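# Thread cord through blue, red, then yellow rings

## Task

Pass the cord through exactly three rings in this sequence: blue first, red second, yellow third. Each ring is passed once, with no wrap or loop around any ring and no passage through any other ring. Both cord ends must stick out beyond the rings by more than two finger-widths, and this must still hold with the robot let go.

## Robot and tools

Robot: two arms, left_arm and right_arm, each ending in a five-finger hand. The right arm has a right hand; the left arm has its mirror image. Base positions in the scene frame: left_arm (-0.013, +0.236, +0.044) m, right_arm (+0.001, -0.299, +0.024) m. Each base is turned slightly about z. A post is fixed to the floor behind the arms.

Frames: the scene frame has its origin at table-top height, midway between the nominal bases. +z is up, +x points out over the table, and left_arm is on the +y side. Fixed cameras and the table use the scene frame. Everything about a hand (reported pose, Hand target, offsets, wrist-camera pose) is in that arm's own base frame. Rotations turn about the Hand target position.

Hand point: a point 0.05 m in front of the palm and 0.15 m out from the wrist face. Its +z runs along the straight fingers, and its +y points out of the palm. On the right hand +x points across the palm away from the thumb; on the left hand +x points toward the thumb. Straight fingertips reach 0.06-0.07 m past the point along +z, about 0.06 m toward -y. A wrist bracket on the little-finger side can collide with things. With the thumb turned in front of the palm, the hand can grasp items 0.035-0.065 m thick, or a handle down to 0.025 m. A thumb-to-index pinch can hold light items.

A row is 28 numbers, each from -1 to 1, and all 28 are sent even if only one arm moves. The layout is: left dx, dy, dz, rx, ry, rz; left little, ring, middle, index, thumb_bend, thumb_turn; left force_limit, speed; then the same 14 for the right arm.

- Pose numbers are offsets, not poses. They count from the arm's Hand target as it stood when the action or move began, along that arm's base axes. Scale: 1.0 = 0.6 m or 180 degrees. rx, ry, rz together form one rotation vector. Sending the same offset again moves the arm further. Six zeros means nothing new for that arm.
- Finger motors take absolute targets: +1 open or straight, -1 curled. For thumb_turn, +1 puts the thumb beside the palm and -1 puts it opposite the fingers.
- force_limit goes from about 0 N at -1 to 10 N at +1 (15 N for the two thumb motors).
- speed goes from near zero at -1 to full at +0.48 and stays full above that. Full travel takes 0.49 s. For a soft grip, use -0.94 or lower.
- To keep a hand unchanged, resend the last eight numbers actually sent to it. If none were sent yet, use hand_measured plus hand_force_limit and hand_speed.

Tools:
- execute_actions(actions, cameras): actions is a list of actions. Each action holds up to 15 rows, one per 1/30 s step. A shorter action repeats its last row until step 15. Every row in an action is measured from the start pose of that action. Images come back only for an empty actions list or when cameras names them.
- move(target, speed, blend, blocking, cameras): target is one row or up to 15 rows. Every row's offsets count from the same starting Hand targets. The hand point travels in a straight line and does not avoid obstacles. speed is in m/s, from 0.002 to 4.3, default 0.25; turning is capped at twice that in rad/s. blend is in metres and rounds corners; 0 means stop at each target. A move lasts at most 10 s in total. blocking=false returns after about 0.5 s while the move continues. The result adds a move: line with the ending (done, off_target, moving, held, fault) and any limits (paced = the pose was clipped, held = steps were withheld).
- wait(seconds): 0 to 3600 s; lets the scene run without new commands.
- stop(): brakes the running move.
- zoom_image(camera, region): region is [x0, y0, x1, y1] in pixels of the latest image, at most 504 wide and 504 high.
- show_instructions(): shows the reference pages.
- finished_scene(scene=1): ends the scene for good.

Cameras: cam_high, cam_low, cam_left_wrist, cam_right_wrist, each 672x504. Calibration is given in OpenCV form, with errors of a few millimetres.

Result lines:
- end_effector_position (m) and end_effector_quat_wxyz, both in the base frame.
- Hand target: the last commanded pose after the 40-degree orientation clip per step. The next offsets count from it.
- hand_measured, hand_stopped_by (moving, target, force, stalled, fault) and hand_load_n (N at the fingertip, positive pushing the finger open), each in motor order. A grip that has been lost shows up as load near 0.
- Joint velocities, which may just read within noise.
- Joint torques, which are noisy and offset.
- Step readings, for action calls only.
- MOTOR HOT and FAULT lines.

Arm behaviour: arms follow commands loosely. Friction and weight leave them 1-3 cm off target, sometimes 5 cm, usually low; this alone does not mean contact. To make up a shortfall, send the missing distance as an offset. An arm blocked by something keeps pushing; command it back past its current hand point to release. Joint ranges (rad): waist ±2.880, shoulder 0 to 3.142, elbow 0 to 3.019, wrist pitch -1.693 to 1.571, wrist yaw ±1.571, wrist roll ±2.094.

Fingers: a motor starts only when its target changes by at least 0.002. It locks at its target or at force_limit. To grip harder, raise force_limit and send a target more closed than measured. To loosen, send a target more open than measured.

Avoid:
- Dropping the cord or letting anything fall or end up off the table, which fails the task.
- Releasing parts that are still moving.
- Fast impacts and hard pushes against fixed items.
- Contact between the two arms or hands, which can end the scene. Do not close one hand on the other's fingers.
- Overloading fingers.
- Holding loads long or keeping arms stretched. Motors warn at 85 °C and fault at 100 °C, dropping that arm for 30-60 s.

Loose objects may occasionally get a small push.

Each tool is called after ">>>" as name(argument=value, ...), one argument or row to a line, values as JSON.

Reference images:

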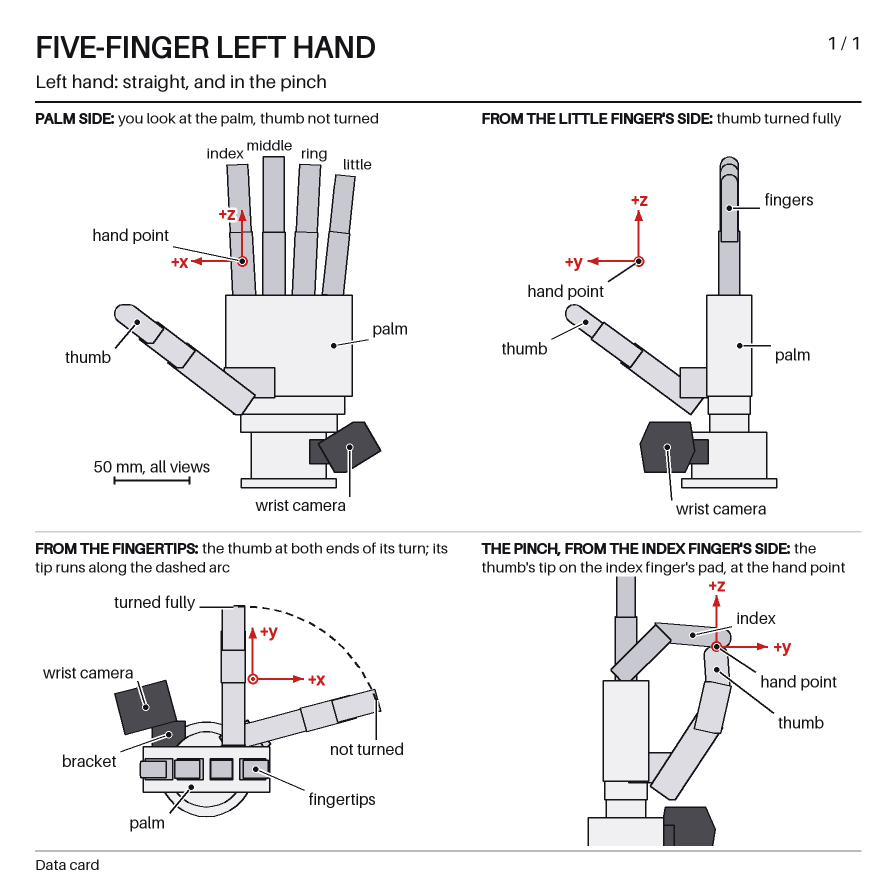

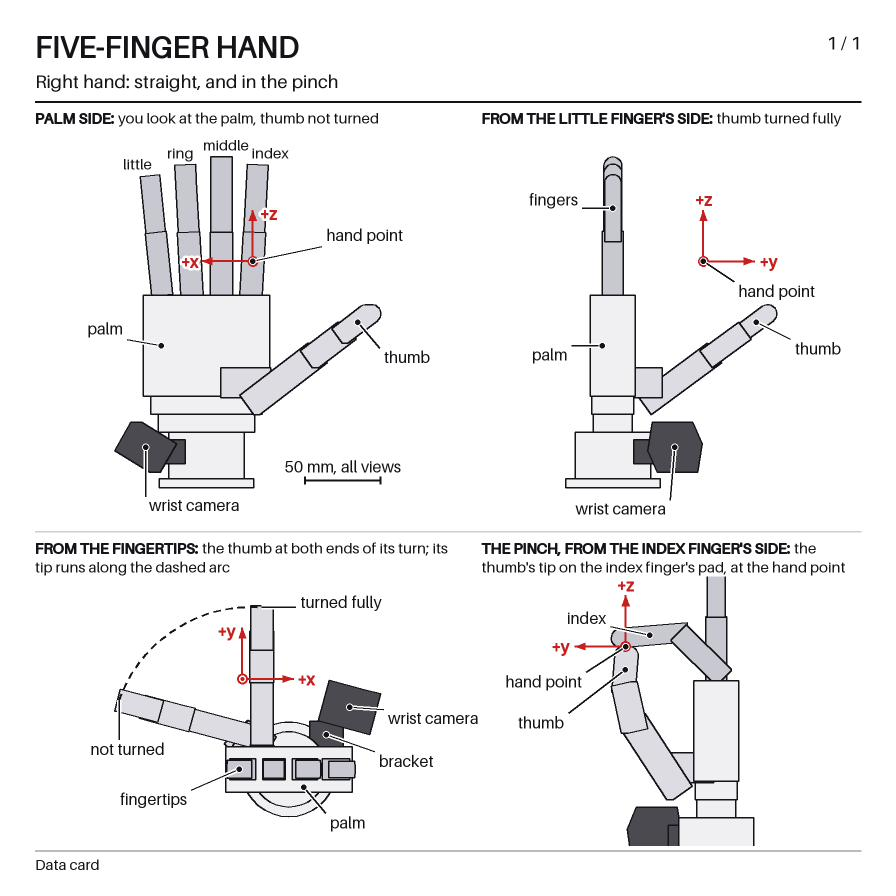

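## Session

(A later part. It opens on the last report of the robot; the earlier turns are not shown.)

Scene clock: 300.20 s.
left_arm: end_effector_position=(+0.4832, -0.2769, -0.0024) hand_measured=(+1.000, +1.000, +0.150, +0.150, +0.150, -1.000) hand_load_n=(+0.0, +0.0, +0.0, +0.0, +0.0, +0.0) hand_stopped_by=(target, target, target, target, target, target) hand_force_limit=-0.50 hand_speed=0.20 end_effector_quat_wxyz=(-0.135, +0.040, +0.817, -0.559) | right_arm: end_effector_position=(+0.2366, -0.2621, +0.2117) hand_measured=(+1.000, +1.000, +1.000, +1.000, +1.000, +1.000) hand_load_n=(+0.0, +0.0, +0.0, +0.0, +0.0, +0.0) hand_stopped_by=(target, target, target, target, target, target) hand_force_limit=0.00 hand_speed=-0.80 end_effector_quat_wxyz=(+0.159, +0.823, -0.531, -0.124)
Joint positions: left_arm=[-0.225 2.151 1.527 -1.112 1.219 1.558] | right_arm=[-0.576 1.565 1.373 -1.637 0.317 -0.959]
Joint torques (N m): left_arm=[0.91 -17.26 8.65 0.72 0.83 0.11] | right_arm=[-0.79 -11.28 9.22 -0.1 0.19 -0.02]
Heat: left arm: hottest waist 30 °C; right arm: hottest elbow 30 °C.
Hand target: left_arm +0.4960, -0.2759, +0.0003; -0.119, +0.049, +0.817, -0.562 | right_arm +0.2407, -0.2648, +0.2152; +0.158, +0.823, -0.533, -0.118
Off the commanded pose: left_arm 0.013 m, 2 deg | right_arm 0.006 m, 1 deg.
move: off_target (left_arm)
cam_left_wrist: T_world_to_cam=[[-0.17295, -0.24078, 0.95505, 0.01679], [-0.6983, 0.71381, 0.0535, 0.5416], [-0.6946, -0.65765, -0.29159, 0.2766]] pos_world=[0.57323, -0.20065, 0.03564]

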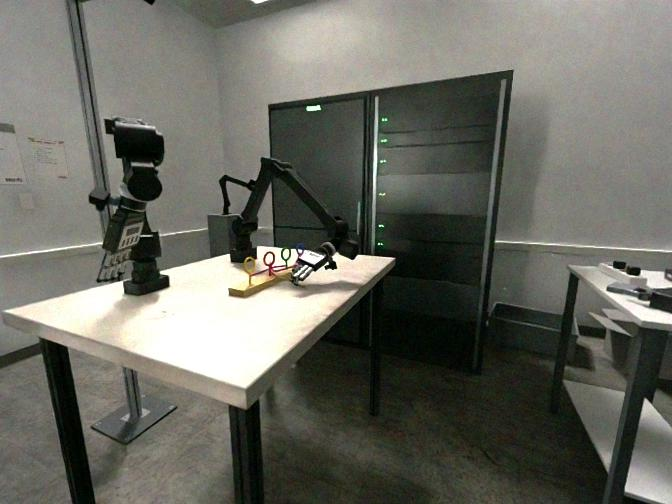

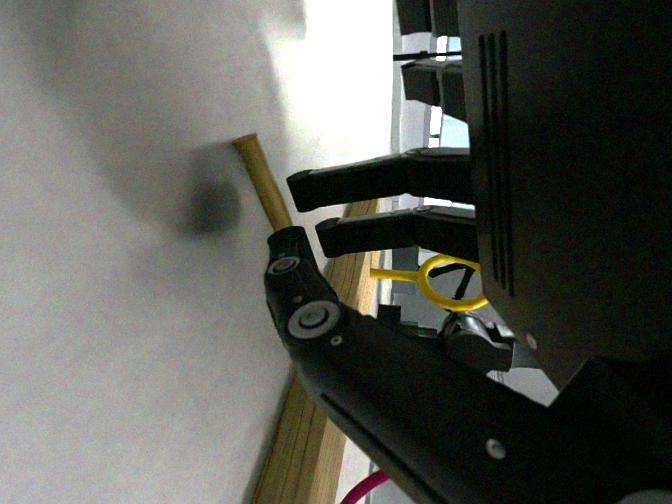

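>>> move(
  target=[
    [0.0117,0.0067,-0.0138,0,0,0,1,1,0.15,0.15,0.15,-1,-0.5,0.2,0,0,0,0,0,0,1,1,1,1,1,1,0,-0.8],
  ],
  speed=0.04,
  cameras=["cam_low","cam_left_wrist"],
)

>>> zoom_image(
  camera="cam_low",
  region=[250, 230, 320, 300],
)

>>> zoom_image(
  camera="cam_left_wrist",
  region=[200, 100, 440, 340],
)

Scene clock: 302.80 s.
left_arm: end_effector_position=(+0.4864, -0.2717, -0.0120) hand_measured=(+1.000, +1.000, +0.150, +0.150, +0.150, -1.000) hand_load_n=(+0.0, +0.0, +0.0, +0.0, +0.0, +0.0) hand_stopped_by=(target, target, target, target, target, target) hand_force_limit=-0.50 hand_speed=0.20 end_effector_quat_wxyz=(-0.133, +0.039, +0.817, -0.560) | right_arm: end_effector_position=(+0.2366, -0.2621, +0.2117) hand_measured=(+1.000, +1.000, +1.000, +1.000, +1.000, +1.000) hand_load_n=(+0.0, +0.0, +0.0, +0.0, -0.5, +0.0) hand_stopped_by=(target, target, target, target, target, target) hand_force_limit=0.00 hand_speed=-0.80 end_effector_quat_wxyz=(+0.159, +0.823, -0.531, -0.124)
Joint positions: left_arm=[-0.214 2.173 1.534 -1.117 1.221 1.582] | right_arm=[-0.576 1.565 1.373 -1.637 0.317 -0.959]
Joint torques (N m): left_arm=[0.5 -16.62 10.4 0.13 0.72 0.14] | right_arm=[-0.73 -11.28 9.24 -0.09 0.21 -0.02]
Heat: left arm: hottest waist 30 °C; right arm: hottest elbow 30 °C.
Hand target: left_arm +0.5031, -0.2718, -0.0079; -0.119, +0.049, +0.817, -0.562 | right_arm +0.2407, -0.2648, +0.2152; +0.158, +0.823, -0.533, -0.118
Off the commanded pose: left_arm 0.017 m, 2 deg | right_arm 0.006 m, 1 deg.
move: off_target (left_arm)
cam_left_wrist: T_world_to_cam=[[-0.17381, -0.23766, 0.95567, 0.02898], [-0.70046, 0.71196, 0.04966, 0.54119], [-0.6922, -0.66078, -0.29022, 0.27738]] pos_world=[0.57612, -0.19513, 0.02593]

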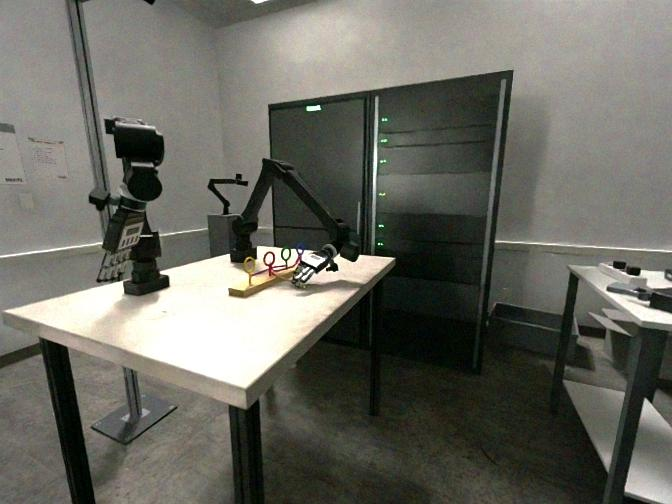

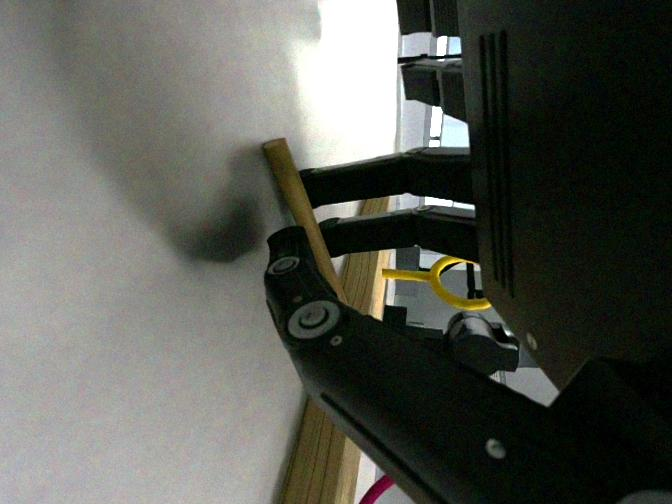

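Scaled by 7.200 from the camera's image (finer frame: 960x720).

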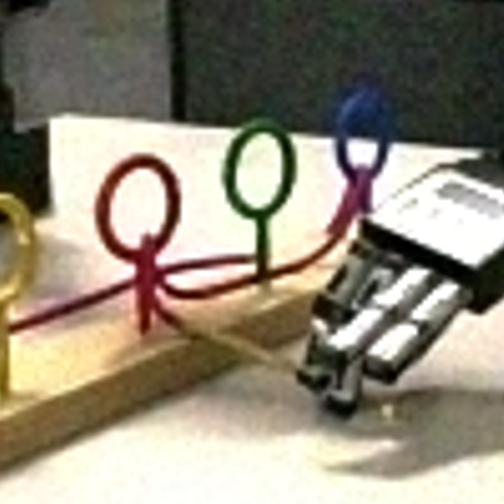

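Scaled by 2.100 from the camera's image (finer frame: 960x720).

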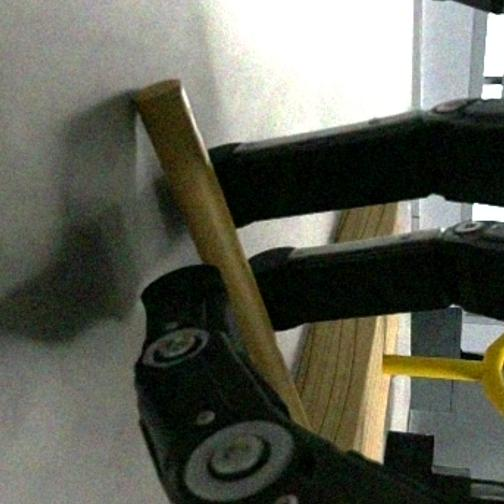

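>>> move(
  target=[
    [0,0,0,0,0,0,1,1,-0.6,-0.6,0.15,-1,-0.4,-0.88,0,0,0,0,0,0,1,1,1,1,1,1,0,-0.8],
  ],
  speed=0.04,
  cameras=["cam_low","cam_left_wrist"],
)

>>> zoom_image(
  camera="cam_left_wrist",
  region=[200, 100, 440, 340],
)

Scene clock: 305.93 s.
left_arm: end_effector_position=(+0.4882, -0.2723, -0.0107) hand_measured=(+1.000, +1.000, -0.150, -0.194, +0.150, -1.000) hand_load_n=(+0.0, +0.0, +2.5, +3.5, +2.5, -1.5) hand_stopped_by=(target, target, force, force, target, target) hand_force_limit=-0.40 hand_speed=-0.88 end_effector_quat_wxyz=(-0.131, +0.040, +0.816, -0.561) | right_arm: end_effector_position=(+0.2366, -0.2621, +0.2117) hand_measured=(+1.000, +1.000, +1.000, +1.000, +1.000, +1.000) hand_load_n=(+0.0, +0.0, +0.0, +0.0, +0.0, +0.0) hand_stopped_by=(target, target, target, target, target, target) hand_force_limit=0.00 hand_speed=-0.80 end_effector_quat_wxyz=(+0.159, +0.823, -0.531, -0.124)
Joint positions: left_arm=[-0.214 2.173 1.539 -1.117 1.222 1.582] | right_arm=[-0.576 1.565 1.373 -1.637 0.317 -0.959]
Joint torques (N m): left_arm=[0.44 -16.32 9.94 0.1 0.66 0.14] | right_arm=[-0.79 -11.34 9.24 -0.12 0.19 -0.03]
Heat: left arm: hottest waist 30 °C; right arm: hottest elbow 30 °C.
Hand target: left_arm +0.5031, -0.2718, -0.0079; -0.119, +0.049, +0.817, -0.562 | right_arm +0.2407, -0.2648, +0.2152; +0.158, +0.823, -0.533, -0.118
Off the commanded pose: left_arm 0.015 m, 2 deg | right_arm 0.006 m, 1 deg.
move: done
cam_left_wrist: T_world_to_cam=[[-0.17774, -0.23576, 0.95542, 0.03038], [-0.70078, 0.71193, 0.04531, 0.54288], [-0.69088, -0.66149, -0.29175, 0.27786]] pos_world=[0.57781, -0.19553, 0.02744]

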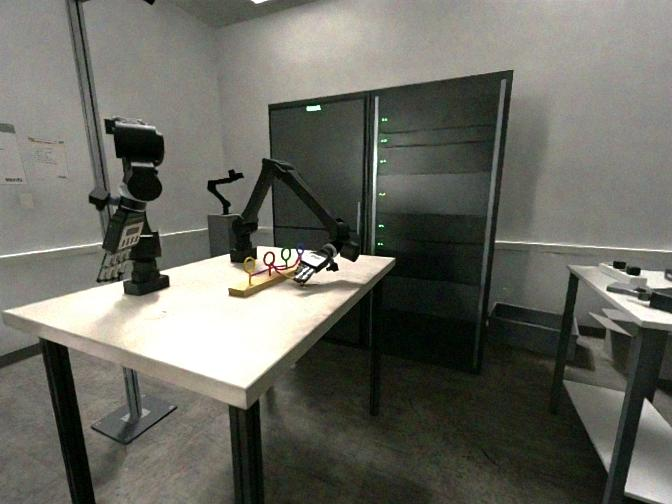

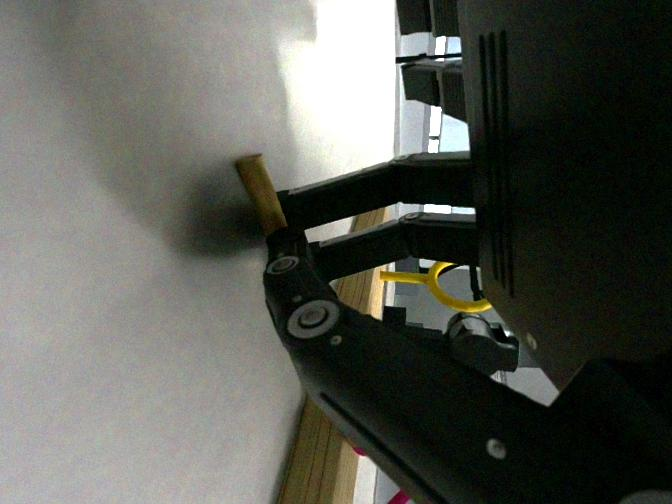

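Scaled by 2.100 from the camera's image (finer frame: 960x720).

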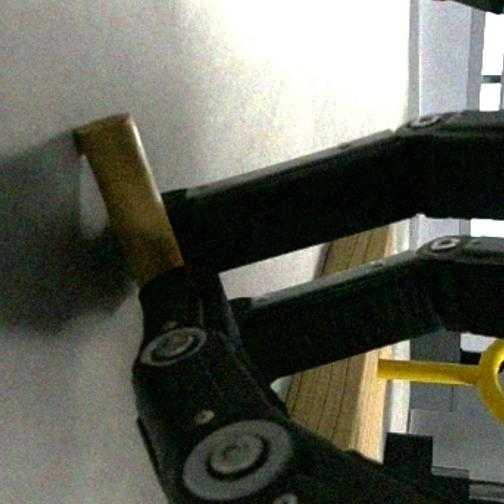

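>>> move(
  target=[
    [0,0,0,0,0,0,1,1,-0.65,-0.65,0.15,-1,0.0,-0.92,0,0,0,0,0,0,1,1,1,1,1,1,0,-0.8],
    [-0.02,0,0.15,0,0,0,1,1,-0.65,-0.65,0.15,-1,0.0,-0.92,0,0,0,0,0,0,1,1,1,1,1,1,0,-0.8],
  ],
  speed=0.06,
  cameras=["cam_low","cam_left_wrist","cam_high"],
)

>>> zoom_image(
  camera="cam_left_wrist",
  region=[100, 100, 480, 480],
)

>>> zoom_image(
  camera="cam_low",
  region=[230, 220, 340, 310],
)

Scene clock: 309.40 s.
left_arm: end_effector_position=(+0.4740, -0.2690, +0.0585) hand_measured=(+1.000, +1.000, -0.162, -0.200, +0.150, -1.000) hand_load_n=(+0.0, +0.0, +7.0, +3.5, +5.0, -1.5) hand_stopped_by=(target, target, force, force, target, target) hand_force_limit=0.00 hand_speed=-0.92 end_effector_quat_wxyz=(-0.142, +0.033, +0.817, -0.558) | right_arm: end_effector_position=(+0.2366, -0.2621, +0.2117) hand_measured=(+1.000, +1.000, +1.000, +1.000, +1.000, +1.000) hand_load_n=(+0.0, +0.0, +0.0, +0.0, +0.0, +0.0) hand_stopped_by=(target, target, target, target, target, target) hand_force_limit=0.00 hand_speed=-0.80 end_effector_quat_wxyz=(+0.159, +0.823, -0.531, -0.124)
Joint positions: left_arm=[-0.214 2.055 1.539 -1.262 1.22 1.582] | right_arm=[-0.576 1.565 1.373 -1.637 0.317 -0.959]
Joint torques (N m): left_arm=[0.73 -18.9 11.22 -0.1 0.75 0] | right_arm=[-0.91 -11.34 9.18 -0.12 0.21 -0.02]
Heat: left arm: hottest waist 30 °C; right arm: hottest elbow 30 °C.
Hand target: left_arm +0.4911, -0.2718, +0.0821; -0.119, +0.049, +0.817, -0.562 | right_arm +0.2407, -0.2648, +0.2152; +0.158, +0.823, -0.533, -0.118
Off the commanded pose: left_arm 0.029 m, 3 deg | right_arm 0.006 m, 1 deg.
move: off_target (left_arm)
cam_left_wrist: T_world_to_cam=[[-0.15328, -0.24285, 0.95788, -0.05108], [-0.6991, 0.71173, 0.06858, 0.52519], [-0.6984, -0.65914, -0.27887, 0.29381]] pos_world=[0.56453, -0.19253, 0.09485]
Images, in order (width x height): cam_high 672x504, cam_low 672x504, cam_left_wrist 672x504.

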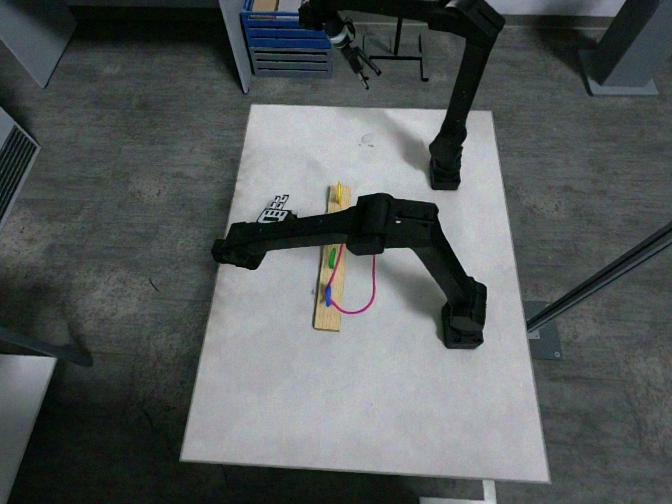

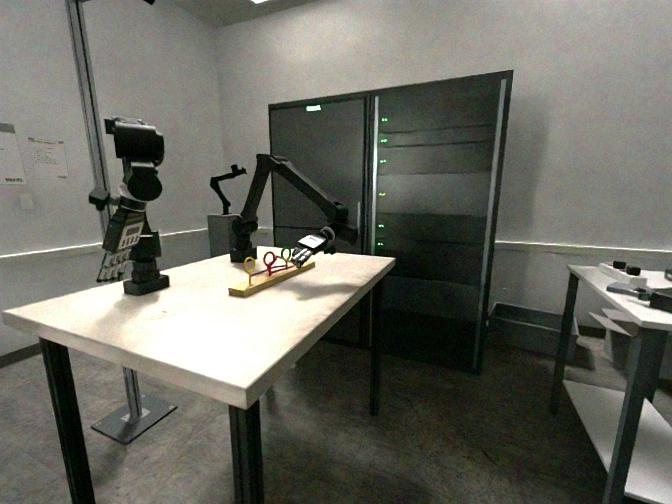

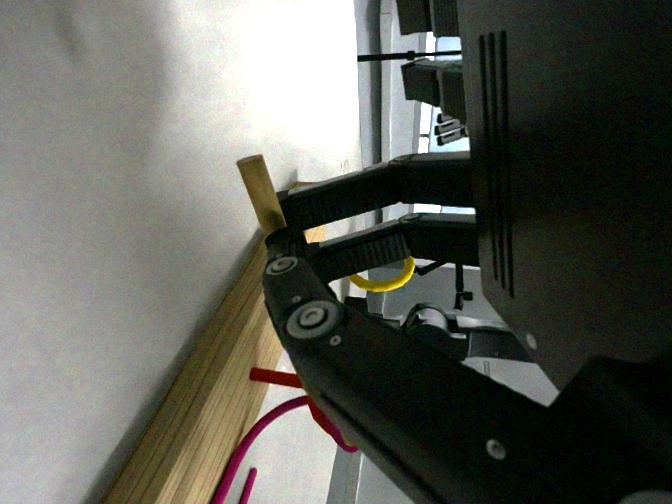

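Scaled by 1.326 from the camera's image (finer frame: 960x720).

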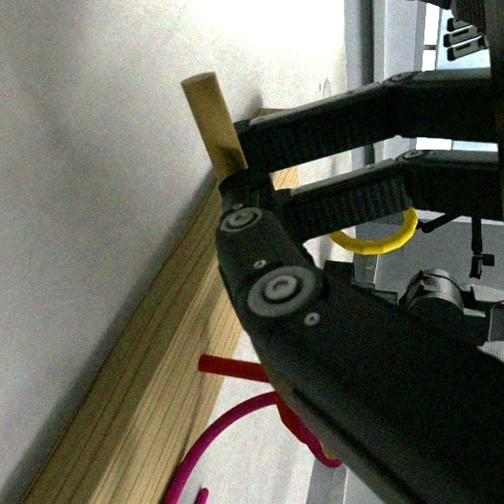

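Scaled by 4.582 from the camera's image (finer frame: 960x720).

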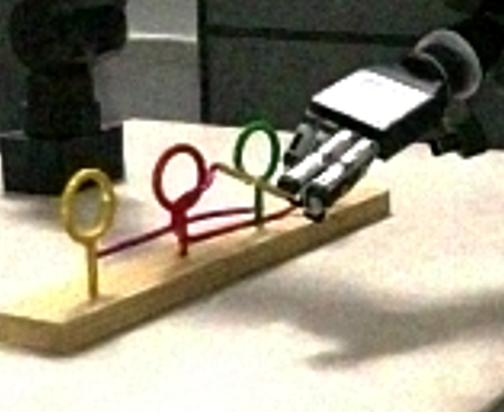

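>>> move(
  target=[
    [0.11,-0.02,0.03,0,0,0,1,1,-0.65,-0.65,0.15,-1,0.0,-0.92,0,0,0,0,0,0,1,1,1,1,1,1,0,-0.8],
  ],
  speed=0.08,
  cameras=["cam_low","cam_left_wrist","cam_high"],
)

>>> zoom_image(
  camera="cam_high",
  region=[230, 160, 360, 290],
)

>>> zoom_image(
  camera="cam_low",
  region=[230, 210, 350, 310],
)

Scene clock: 313.60 s.
left_arm: end_effector_position=(+0.5423, -0.2838, +0.0925) hand_measured=(+1.000, +1.000, -0.162, -0.200, +0.150, -1.000) hand_load_n=(+0.0, +0.0, +7.0, +3.5, +5.0, -1.5) hand_stopped_by=(target, target, force, force, target, target) hand_force_limit=0.00 hand_speed=-0.92 end_effector_quat_wxyz=(-0.132, +0.040, +0.817, -0.560) | right_arm: end_effector_position=(+0.2366, -0.2621, +0.2117) hand_measured=(+1.000, +1.000, +1.000, +1.000, +1.000, +1.000) hand_load_n=(-0.5, +0.0, +0.0, +0.0, +0.0, +0.0) hand_stopped_by=(target, target, target, target, target, target) hand_force_limit=0.00 hand_speed=-0.80 end_effector_quat_wxyz=(+0.159, +0.823, -0.531, -0.124)
Joint positions: left_arm=[-0.214 2.178 1.855 -1.431 1.22 1.582] | right_arm=[-0.576 1.565 1.373 -1.637 0.317 -0.959]
Joint torques (N m): left_arm=[0.44 -17.67 12.3 -0.06 0.78 0.09] | right_arm=[-0.85 -11.4 9.24 -0.13 0.19 -0.02]
Heat: left arm: hottest waist 30 °C; right arm: hottest elbow 30 °C.
Hand target: left_arm +0.5571, -0.2838, +0.1000; -0.119, +0.049, +0.817, -0.562 | right_arm +0.2407, -0.2648, +0.2152; +0.158, +0.823, -0.533, -0.118
Off the commanded pose: left_arm 0.017 m, 2 deg | right_arm 0.006 m, 1 deg.
move: off_target (left_arm)
cam_left_wrist: T_world_to_cam=[[-0.17586, -0.23829, 0.95514, -0.063], [-0.70036, 0.71213, 0.04872, 0.58378], [-0.69179, -0.66037, -0.29212, 0.3386]] pos_world=[0.63202, -0.20713, 0.13064]
Images, in order (width x height): cam_high 672x504, cam_low 672x504, cam_left_wrist 672x504.

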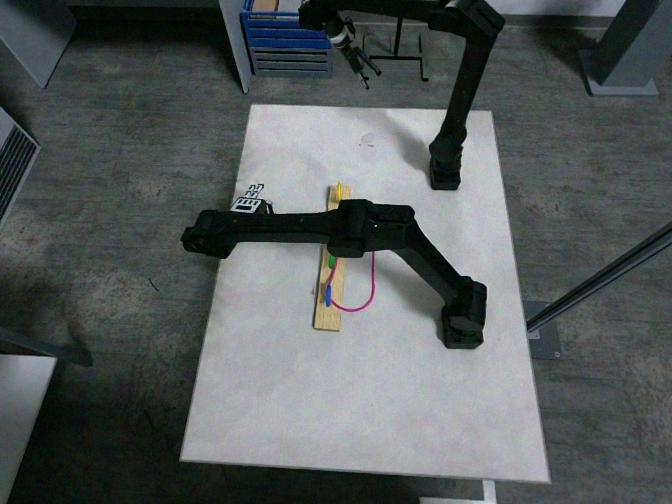

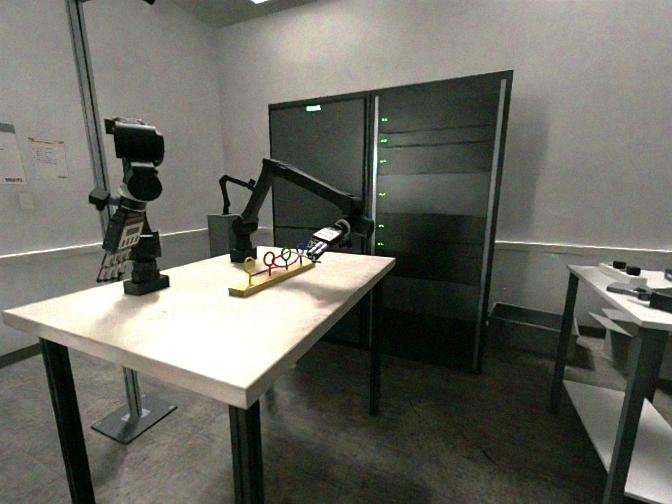

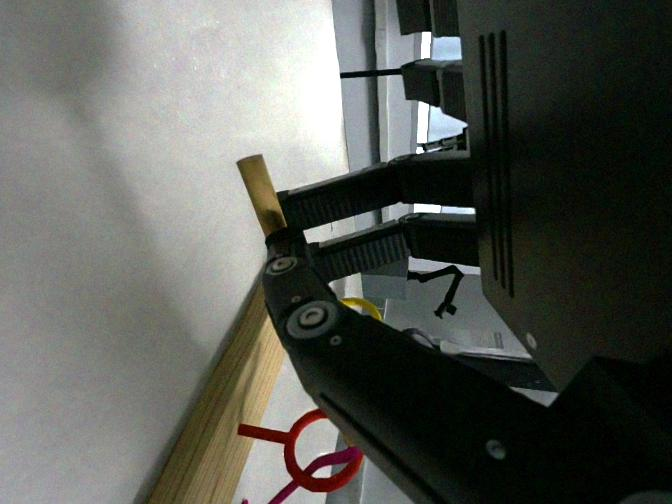

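Scaled by 3.877 from the camera's image (finer frame: 960x720).

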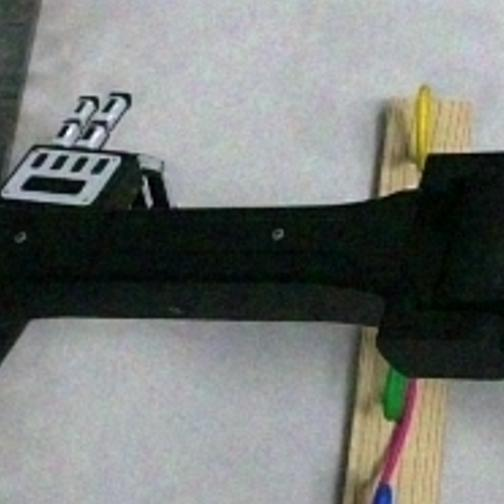

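Scaled by 4.200 from the camera's image (finer frame: 960x720).

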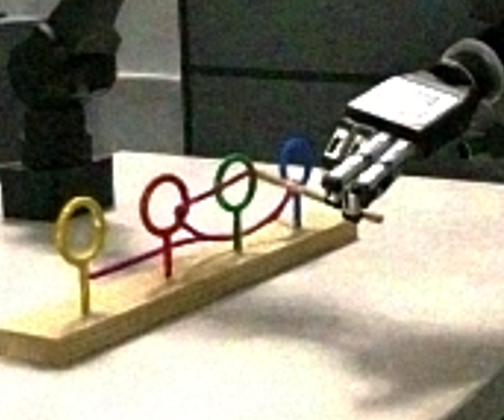

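>>> move(
  target=[
    [-0.0285,-0.192,-0.03,0.0208,-0.0378,0.0201,1,1,-0.65,-0.65,0.15,-1,0.0,-0.92,0,0,0,0,0,0,1,1,1,1,1,1,0,-0.8],
  ],
  speed=0.1,
  cameras=["cam_low","cam_left_wrist","cam_high"],
)

>>> zoom_image(
  camera="cam_high",
  region=[240, 130, 400, 290],
)

>>> zoom_image(
  camera="cam_low",
  region=[220, 210, 340, 310],
)

Scene clock: 320.73 s.
left_arm: end_effector_position=(+0.5380, -0.3995, +0.0653) hand_measured=(+1.000, +1.000, -0.162, -0.200, +0.150, -1.000) hand_load_n=(+0.0, +0.0, +6.5, +3.5, +5.0, -1.5) hand_stopped_by=(target, target, force, force, target, target) hand_force_limit=0.00 hand_speed=-0.92 end_effector_quat_wxyz=(-0.066, +0.049, +0.844, -0.530) | right_arm: end_effector_position=(+0.2366, -0.2621, +0.2117) hand_measured=(+1.000, +1.000, +1.000, +1.000, +1.000, +1.000) hand_load_n=(+0.0, +0.0, +0.0, +0.0, +0.0, +0.0) hand_stopped_by=(target, target, target, target, target, target) hand_force_limit=0.00 hand_speed=-0.80 end_effector_quat_wxyz=(+0.159, +0.823, -0.531, -0.124)
Joint positions: left_arm=[-0.405 2.102 1.685 -0.718 1.079 1.018] | right_arm=[-0.576 1.565 1.373 -1.637 0.317 -0.959]
Joint torques (N m): left_arm=[0.38 -20.89 7.61 1.61 0.64 -0.09] | right_arm=[-0.97 -11.46 9.22 -0.12 0.2 -0.01]
Heat: left arm: hottest waist 30 °C; right arm: hottest elbow 30 °C.
Hand target: left_arm +0.5400, -0.3990, +0.0821; -0.054, +0.052, +0.842, -0.535 | right_arm +0.2407, -0.2648, +0.2152; +0.158, +0.823, -0.533, -0.118
Off the commanded pose: left_arm 0.017 m, 2 deg | right_arm 0.006 m, 1 deg.
move: off_target (left_arm)
cam_left_wrist: T_world_to_cam=[[-0.28003, -0.31631, 0.90638, -0.03717], [-0.74068, 0.67183, 0.00562, 0.67296], [-0.61072, -0.66977, -0.42242, 0.21237]] pos_world=[0.61774, -0.32164, 0.11962]
Images, in order (width x height): cam_high 672x504, cam_low 672x504, cam_left_wrist 672x504.

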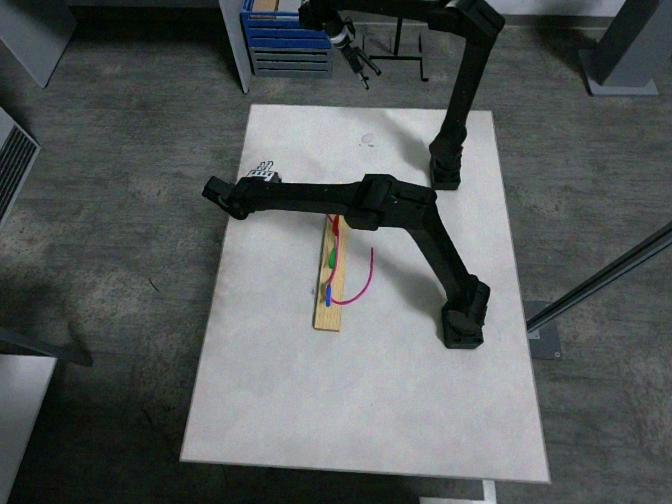

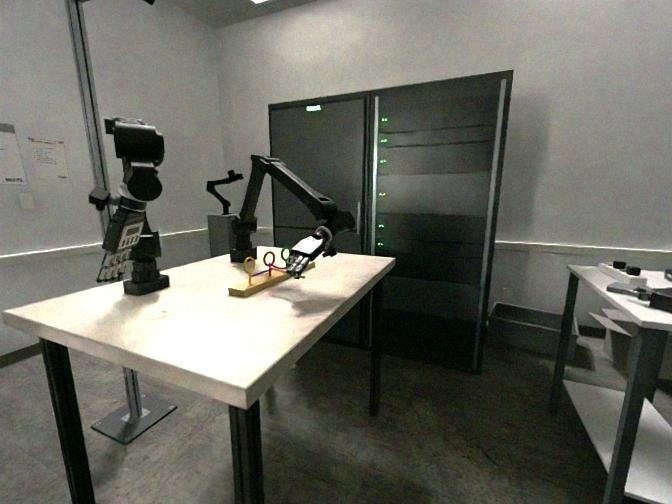

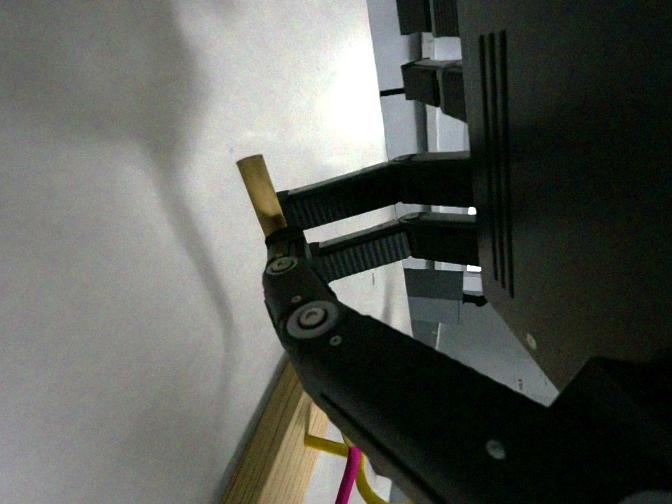

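Scaled by 3.150 from the camera's image (finer frame: 960x720).

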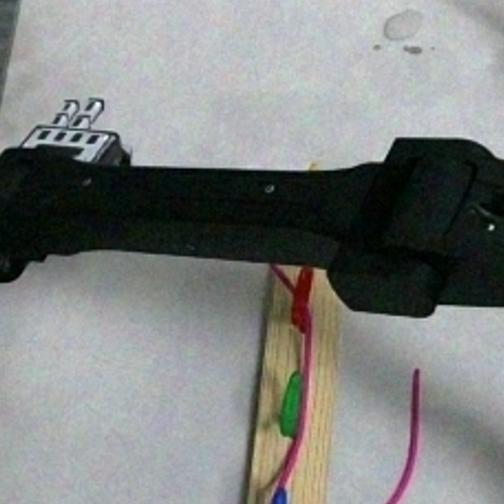

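Scaled by 4.200 from the camera's image (finer frame: 960x720).

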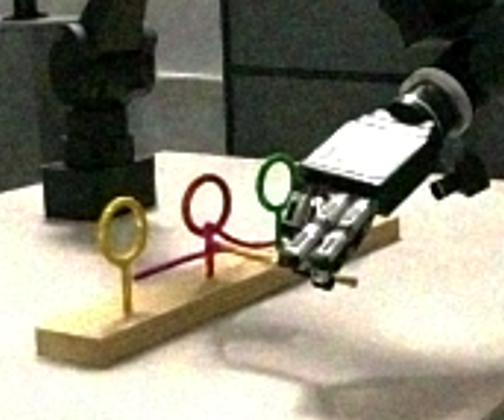

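>>> zoom_image(
  camera="cam_low",
  region=[240, 245, 310, 295],
)

Scaled by 7.200 from the camera's image (finer frame: 960x720).

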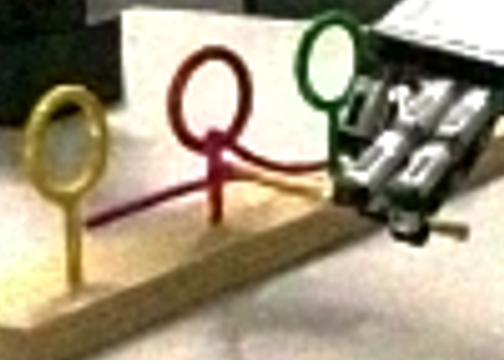

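>>> move(
  target=[
    [0,0,0,0,0,0,1,1,-0.65,-0.65,0.15,-1,0.0,-0.92,0.003,0.591,0.0,-0.0949,-0.1181,-0.6463,-1,-1,0.1,0.1,0.6,-1,0,-0.3],
  ],
  speed=0.2,
  cameras=["all"],
)

Scene clock: 335.20 s.
left_arm: end_effector_position=(+0.5380, -0.3995, +0.0653) hand_measured=(+1.000, +1.000, -0.162, -0.200, +0.150, -1.000) hand_load_n=(+0.0, +0.0, +7.0, +3.5, +5.0, -1.5) hand_stopped_by=(target, target, force, force, target, target) hand_force_limit=0.00 hand_speed=-0.92 end_effector_quat_wxyz=(-0.067, +0.049, +0.844, -0.530) | right_arm: end_effector_position=(+0.2419, +0.0880, +0.2170) hand_measured=(-1.000, -1.000, +0.100, +0.100, +0.600, -1.000) hand_load_n=(+0.0, +0.0, +0.0, +0.0, +0.0, +0.0) hand_stopped_by=(target, target, target, target, target, target) hand_force_limit=0.00 hand_speed=-0.30 end_effector_quat_wxyz=(-0.005, +0.033, +0.999, +0.001)
Joint positions: left_arm=[-0.405 2.102 1.685 -0.718 1.079 1.017] | right_arm=[0.143 0.873 0.928 -1.635 -0.003 1.78]
Joint torques (N m): left_arm=[0.21 -21.19 7.66 1.54 0.66 -0.08] | right_arm=[-0.03 -1.49 7.76 0.94 -0.04 0.13]
Heat: left arm: hottest waist 30 °C; right arm: hottest elbow 30 °C.
Hand target: left_arm +0.5400, -0.3990, +0.0821; -0.054, +0.052, +0.842, -0.535 | right_arm +0.2425, +0.0898, +0.2151; -0.001, +0.035, +0.999, +0.000
Off the commanded pose: left_arm 0.017 m, 2 deg | right_arm 0.003 m, 1 deg.
move: done
cam_left_wrist: T_world_to_cam=[[-0.27929, -0.31653, 0.90654, -0.03774], [-0.74091, 0.67158, 0.00623, 0.67287], [-0.61078, -0.66992, -0.42208, 0.21226]] pos_world=[0.61764, -0.32163, 0.11962]
cam_right_wrist: T_world_to_cam=[[-0.13292, 0.99089, 0.02179, -0.06064], [0.86845, 0.10584, 0.48434, -0.32399], [0.47762, 0.0833, -0.87461, 0.18206]] pos_world=[0.18635, 0.07921, 0.31747]

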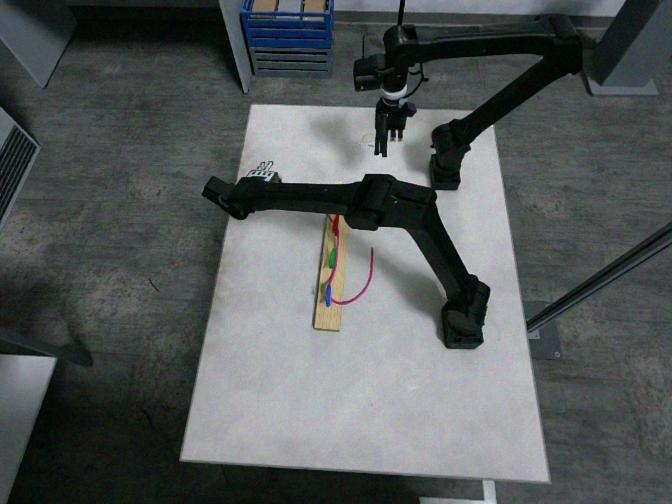

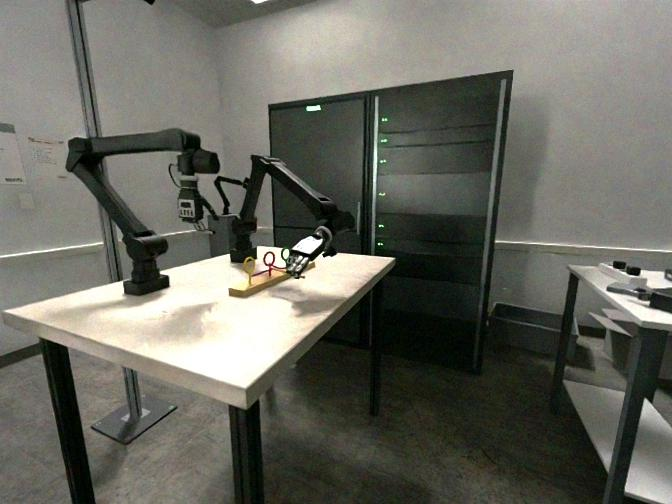

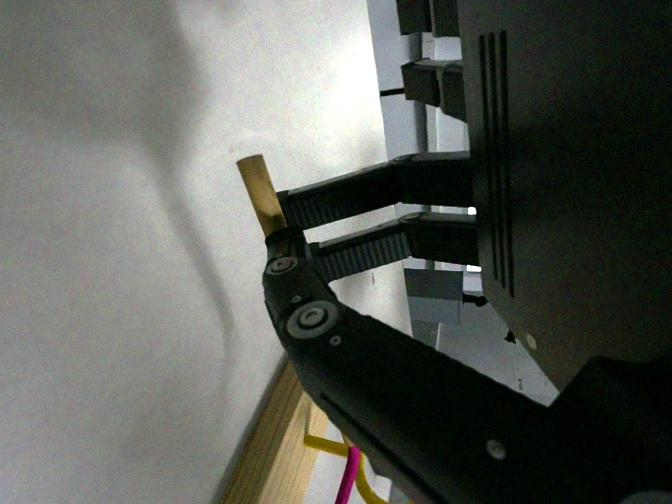

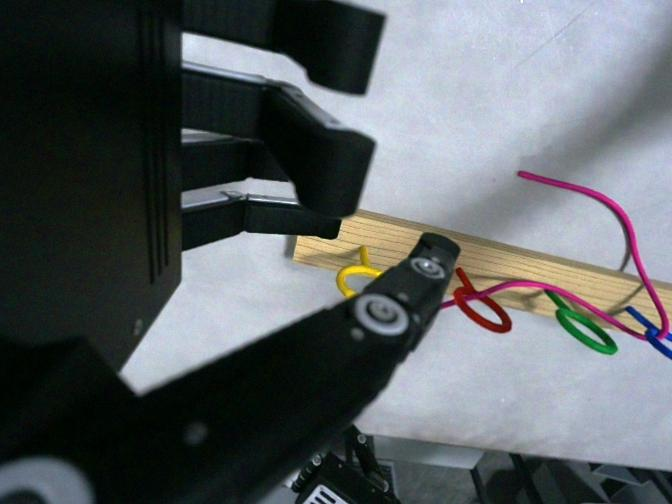

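>>> move(
  target=[
    [0,0,0,0,0,0,1,1,-0.65,-0.65,0.15,-1,0.0,-0.92,0,0,0,0,0,0,-1,-1,0.1,0.1,1,1,0,0.2],
  ],
  speed=0.2,
  cameras=["cam_right_wrist"],
)

Scene clock: 337.13 s.
left_arm: end_effector_position=(+0.5380, -0.3995, +0.0653) hand_measured=(+1.000, +1.000, -0.162, -0.200, +0.150, -1.000) hand_load_n=(+0.0, +0.0, +7.0, +3.5, +4.5, -1.5) hand_stopped_by=(target, target, force, force, target, target) hand_force_limit=0.00 hand_speed=-0.92 end_effector_quat_wxyz=(-0.067, +0.049, +0.844, -0.530) | right_arm: end_effector_position=(+0.2420, +0.0879, +0.2170) hand_measured=(-1.000, -1.000, +0.100, +0.100, +1.000, +1.000) hand_load_n=(+0.0, +0.0, +0.0, +0.0, +0.0, +0.0) hand_stopped_by=(target, target, target, target, target, target) hand_force_limit=0.00 hand_speed=0.20 end_effector_quat_wxyz=(-0.005, +0.034, +0.999, +0.001)
Joint positions: left_arm=[-0.405 2.102 1.685 -0.718 1.079 1.017] | right_arm=[0.143 0.873 0.928 -1.635 -0.003 1.781]
Joint torques (N m): left_arm=[0.44 -21.07 7.56 1.52 0.65 -0.08] | right_arm=[-0.15 -1.32 7.77 0.92 -0.04 0.11]
Heat: left arm: hottest waist 30 °C; right arm: hottest elbow 30 °C.
Hand target: left_arm +0.5400, -0.3990, +0.0821; -0.054, +0.052, +0.842, -0.535 | right_arm +0.2425, +0.0898, +0.2151; -0.001, +0.035, +0.999, +0.000
Off the commanded pose: left_arm 0.017 m, 2 deg | right_arm 0.003 m, 0 deg.
move: done
cam_right_wrist: T_world_to_cam=[[-0.13178, 0.99105, 0.02141, -0.06064], [0.86857, 0.10503, 0.48431, -0.32393], [0.47773, 0.08242, -0.87463, 0.18212]] pos_world=[0.18636, 0.07911, 0.31747]

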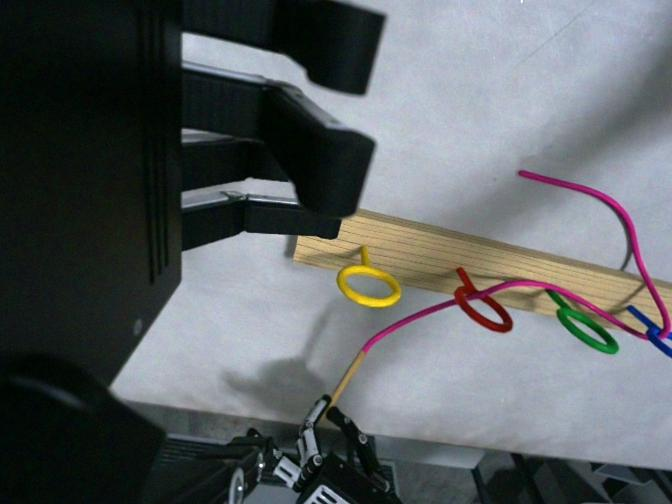

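>>> move(
  target=[
    [0,0,0.008,0,0,0.0472,1,1,-0.65,-0.65,0.15,-1,0.0,-0.92,0,0,0,0,0,0,-1,-1,0.1,0.1,1,1,0,0.2],
  ],
  speed=0.1,
  cameras=["cam_right_wrist","cam_low"],
)

>>> zoom_image(
  camera="cam_low",
  region=[240, 245, 310, 295],
)

>>> zoom_image(
  camera="cam_right_wrist",
  region=[290, 220, 530, 460],
)

Scene clock: 344.77 s.
left_arm: end_effector_position=(+0.5395, -0.3975, +0.0709) hand_measured=(+1.000, +1.000, -0.162, -0.200, +0.150, -1.000) hand_load_n=(+0.0, +0.0, +7.0, +3.5, +5.0, -1.5) hand_stopped_by=(target, target, force, force, target, target) hand_force_limit=0.00 hand_speed=-0.92 end_effector_quat_wxyz=(-0.025, -0.015, +0.846, -0.532) | right_arm: end_effector_position=(+0.2420, +0.0879, +0.2170) hand_measured=(-1.000, -1.000, +0.100, +0.100, +1.000, +1.000) hand_load_n=(+0.0, +0.5, +0.0, +0.0, +0.0, +0.0) hand_stopped_by=(target, target, target, target, target, target) hand_force_limit=0.00 hand_speed=0.20 end_effector_quat_wxyz=(-0.005, +0.034, +0.999, +0.001)
Joint positions: left_arm=[-0.405 2.017 1.536 -0.439 0.995 0.769] | right_arm=[0.143 0.873 0.928 -1.635 -0.003 1.781]
Joint torques (N m): left_arm=[0.09 -19.84 7.68 1.91 0.51 -0.08] | right_arm=[0.03 -1.44 7.8 0.92 -0.03 0.1]
Heat: left arm: hottest waist 30 °C; right arm: hottest elbow 29 °C.
Hand target: left_arm +0.5400, -0.3990, +0.0868; -0.014, -0.010, +0.843, -0.537 | right_arm +0.2425, +0.0898, +0.2151; -0.001, +0.035, +0.999, +0.000
Off the commanded pose: left_arm 0.016 m, 2 deg | right_arm 0.003 m, 0 deg.
move: off_target (left_arm)
cam_right_wrist: T_world_to_cam=[[-0.13178, 0.99105, 0.02141, -0.06064], [0.86857, 0.10503, 0.48431, -0.32393], [0.47773, 0.08242, -0.87463, 0.18212]] pos_world=[0.18636, 0.07911, 0.31747]
Images, in order (width x height): cam_low 672x504, cam_right_wrist 672x504.

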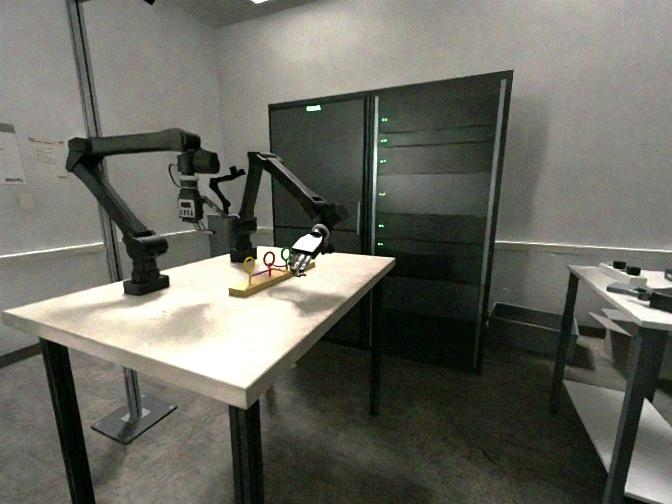

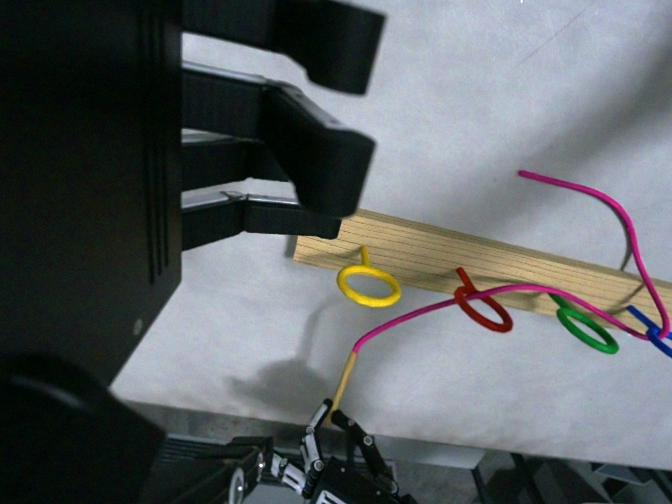

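Scaled by 7.200 from the camera's image (finer frame: 960x720).

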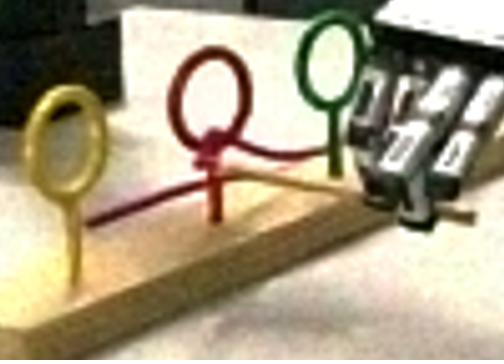

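Scaled by 2.100 from the camera's image (finer frame: 960x720).

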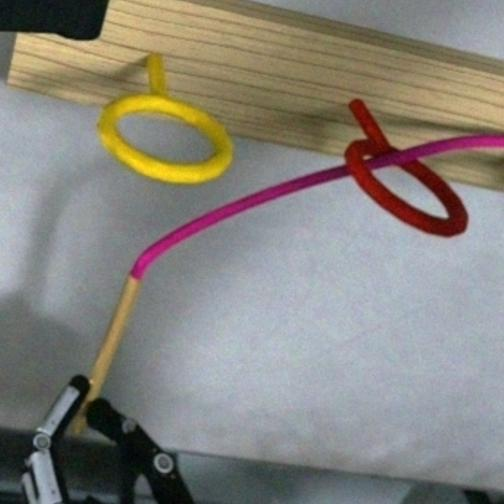

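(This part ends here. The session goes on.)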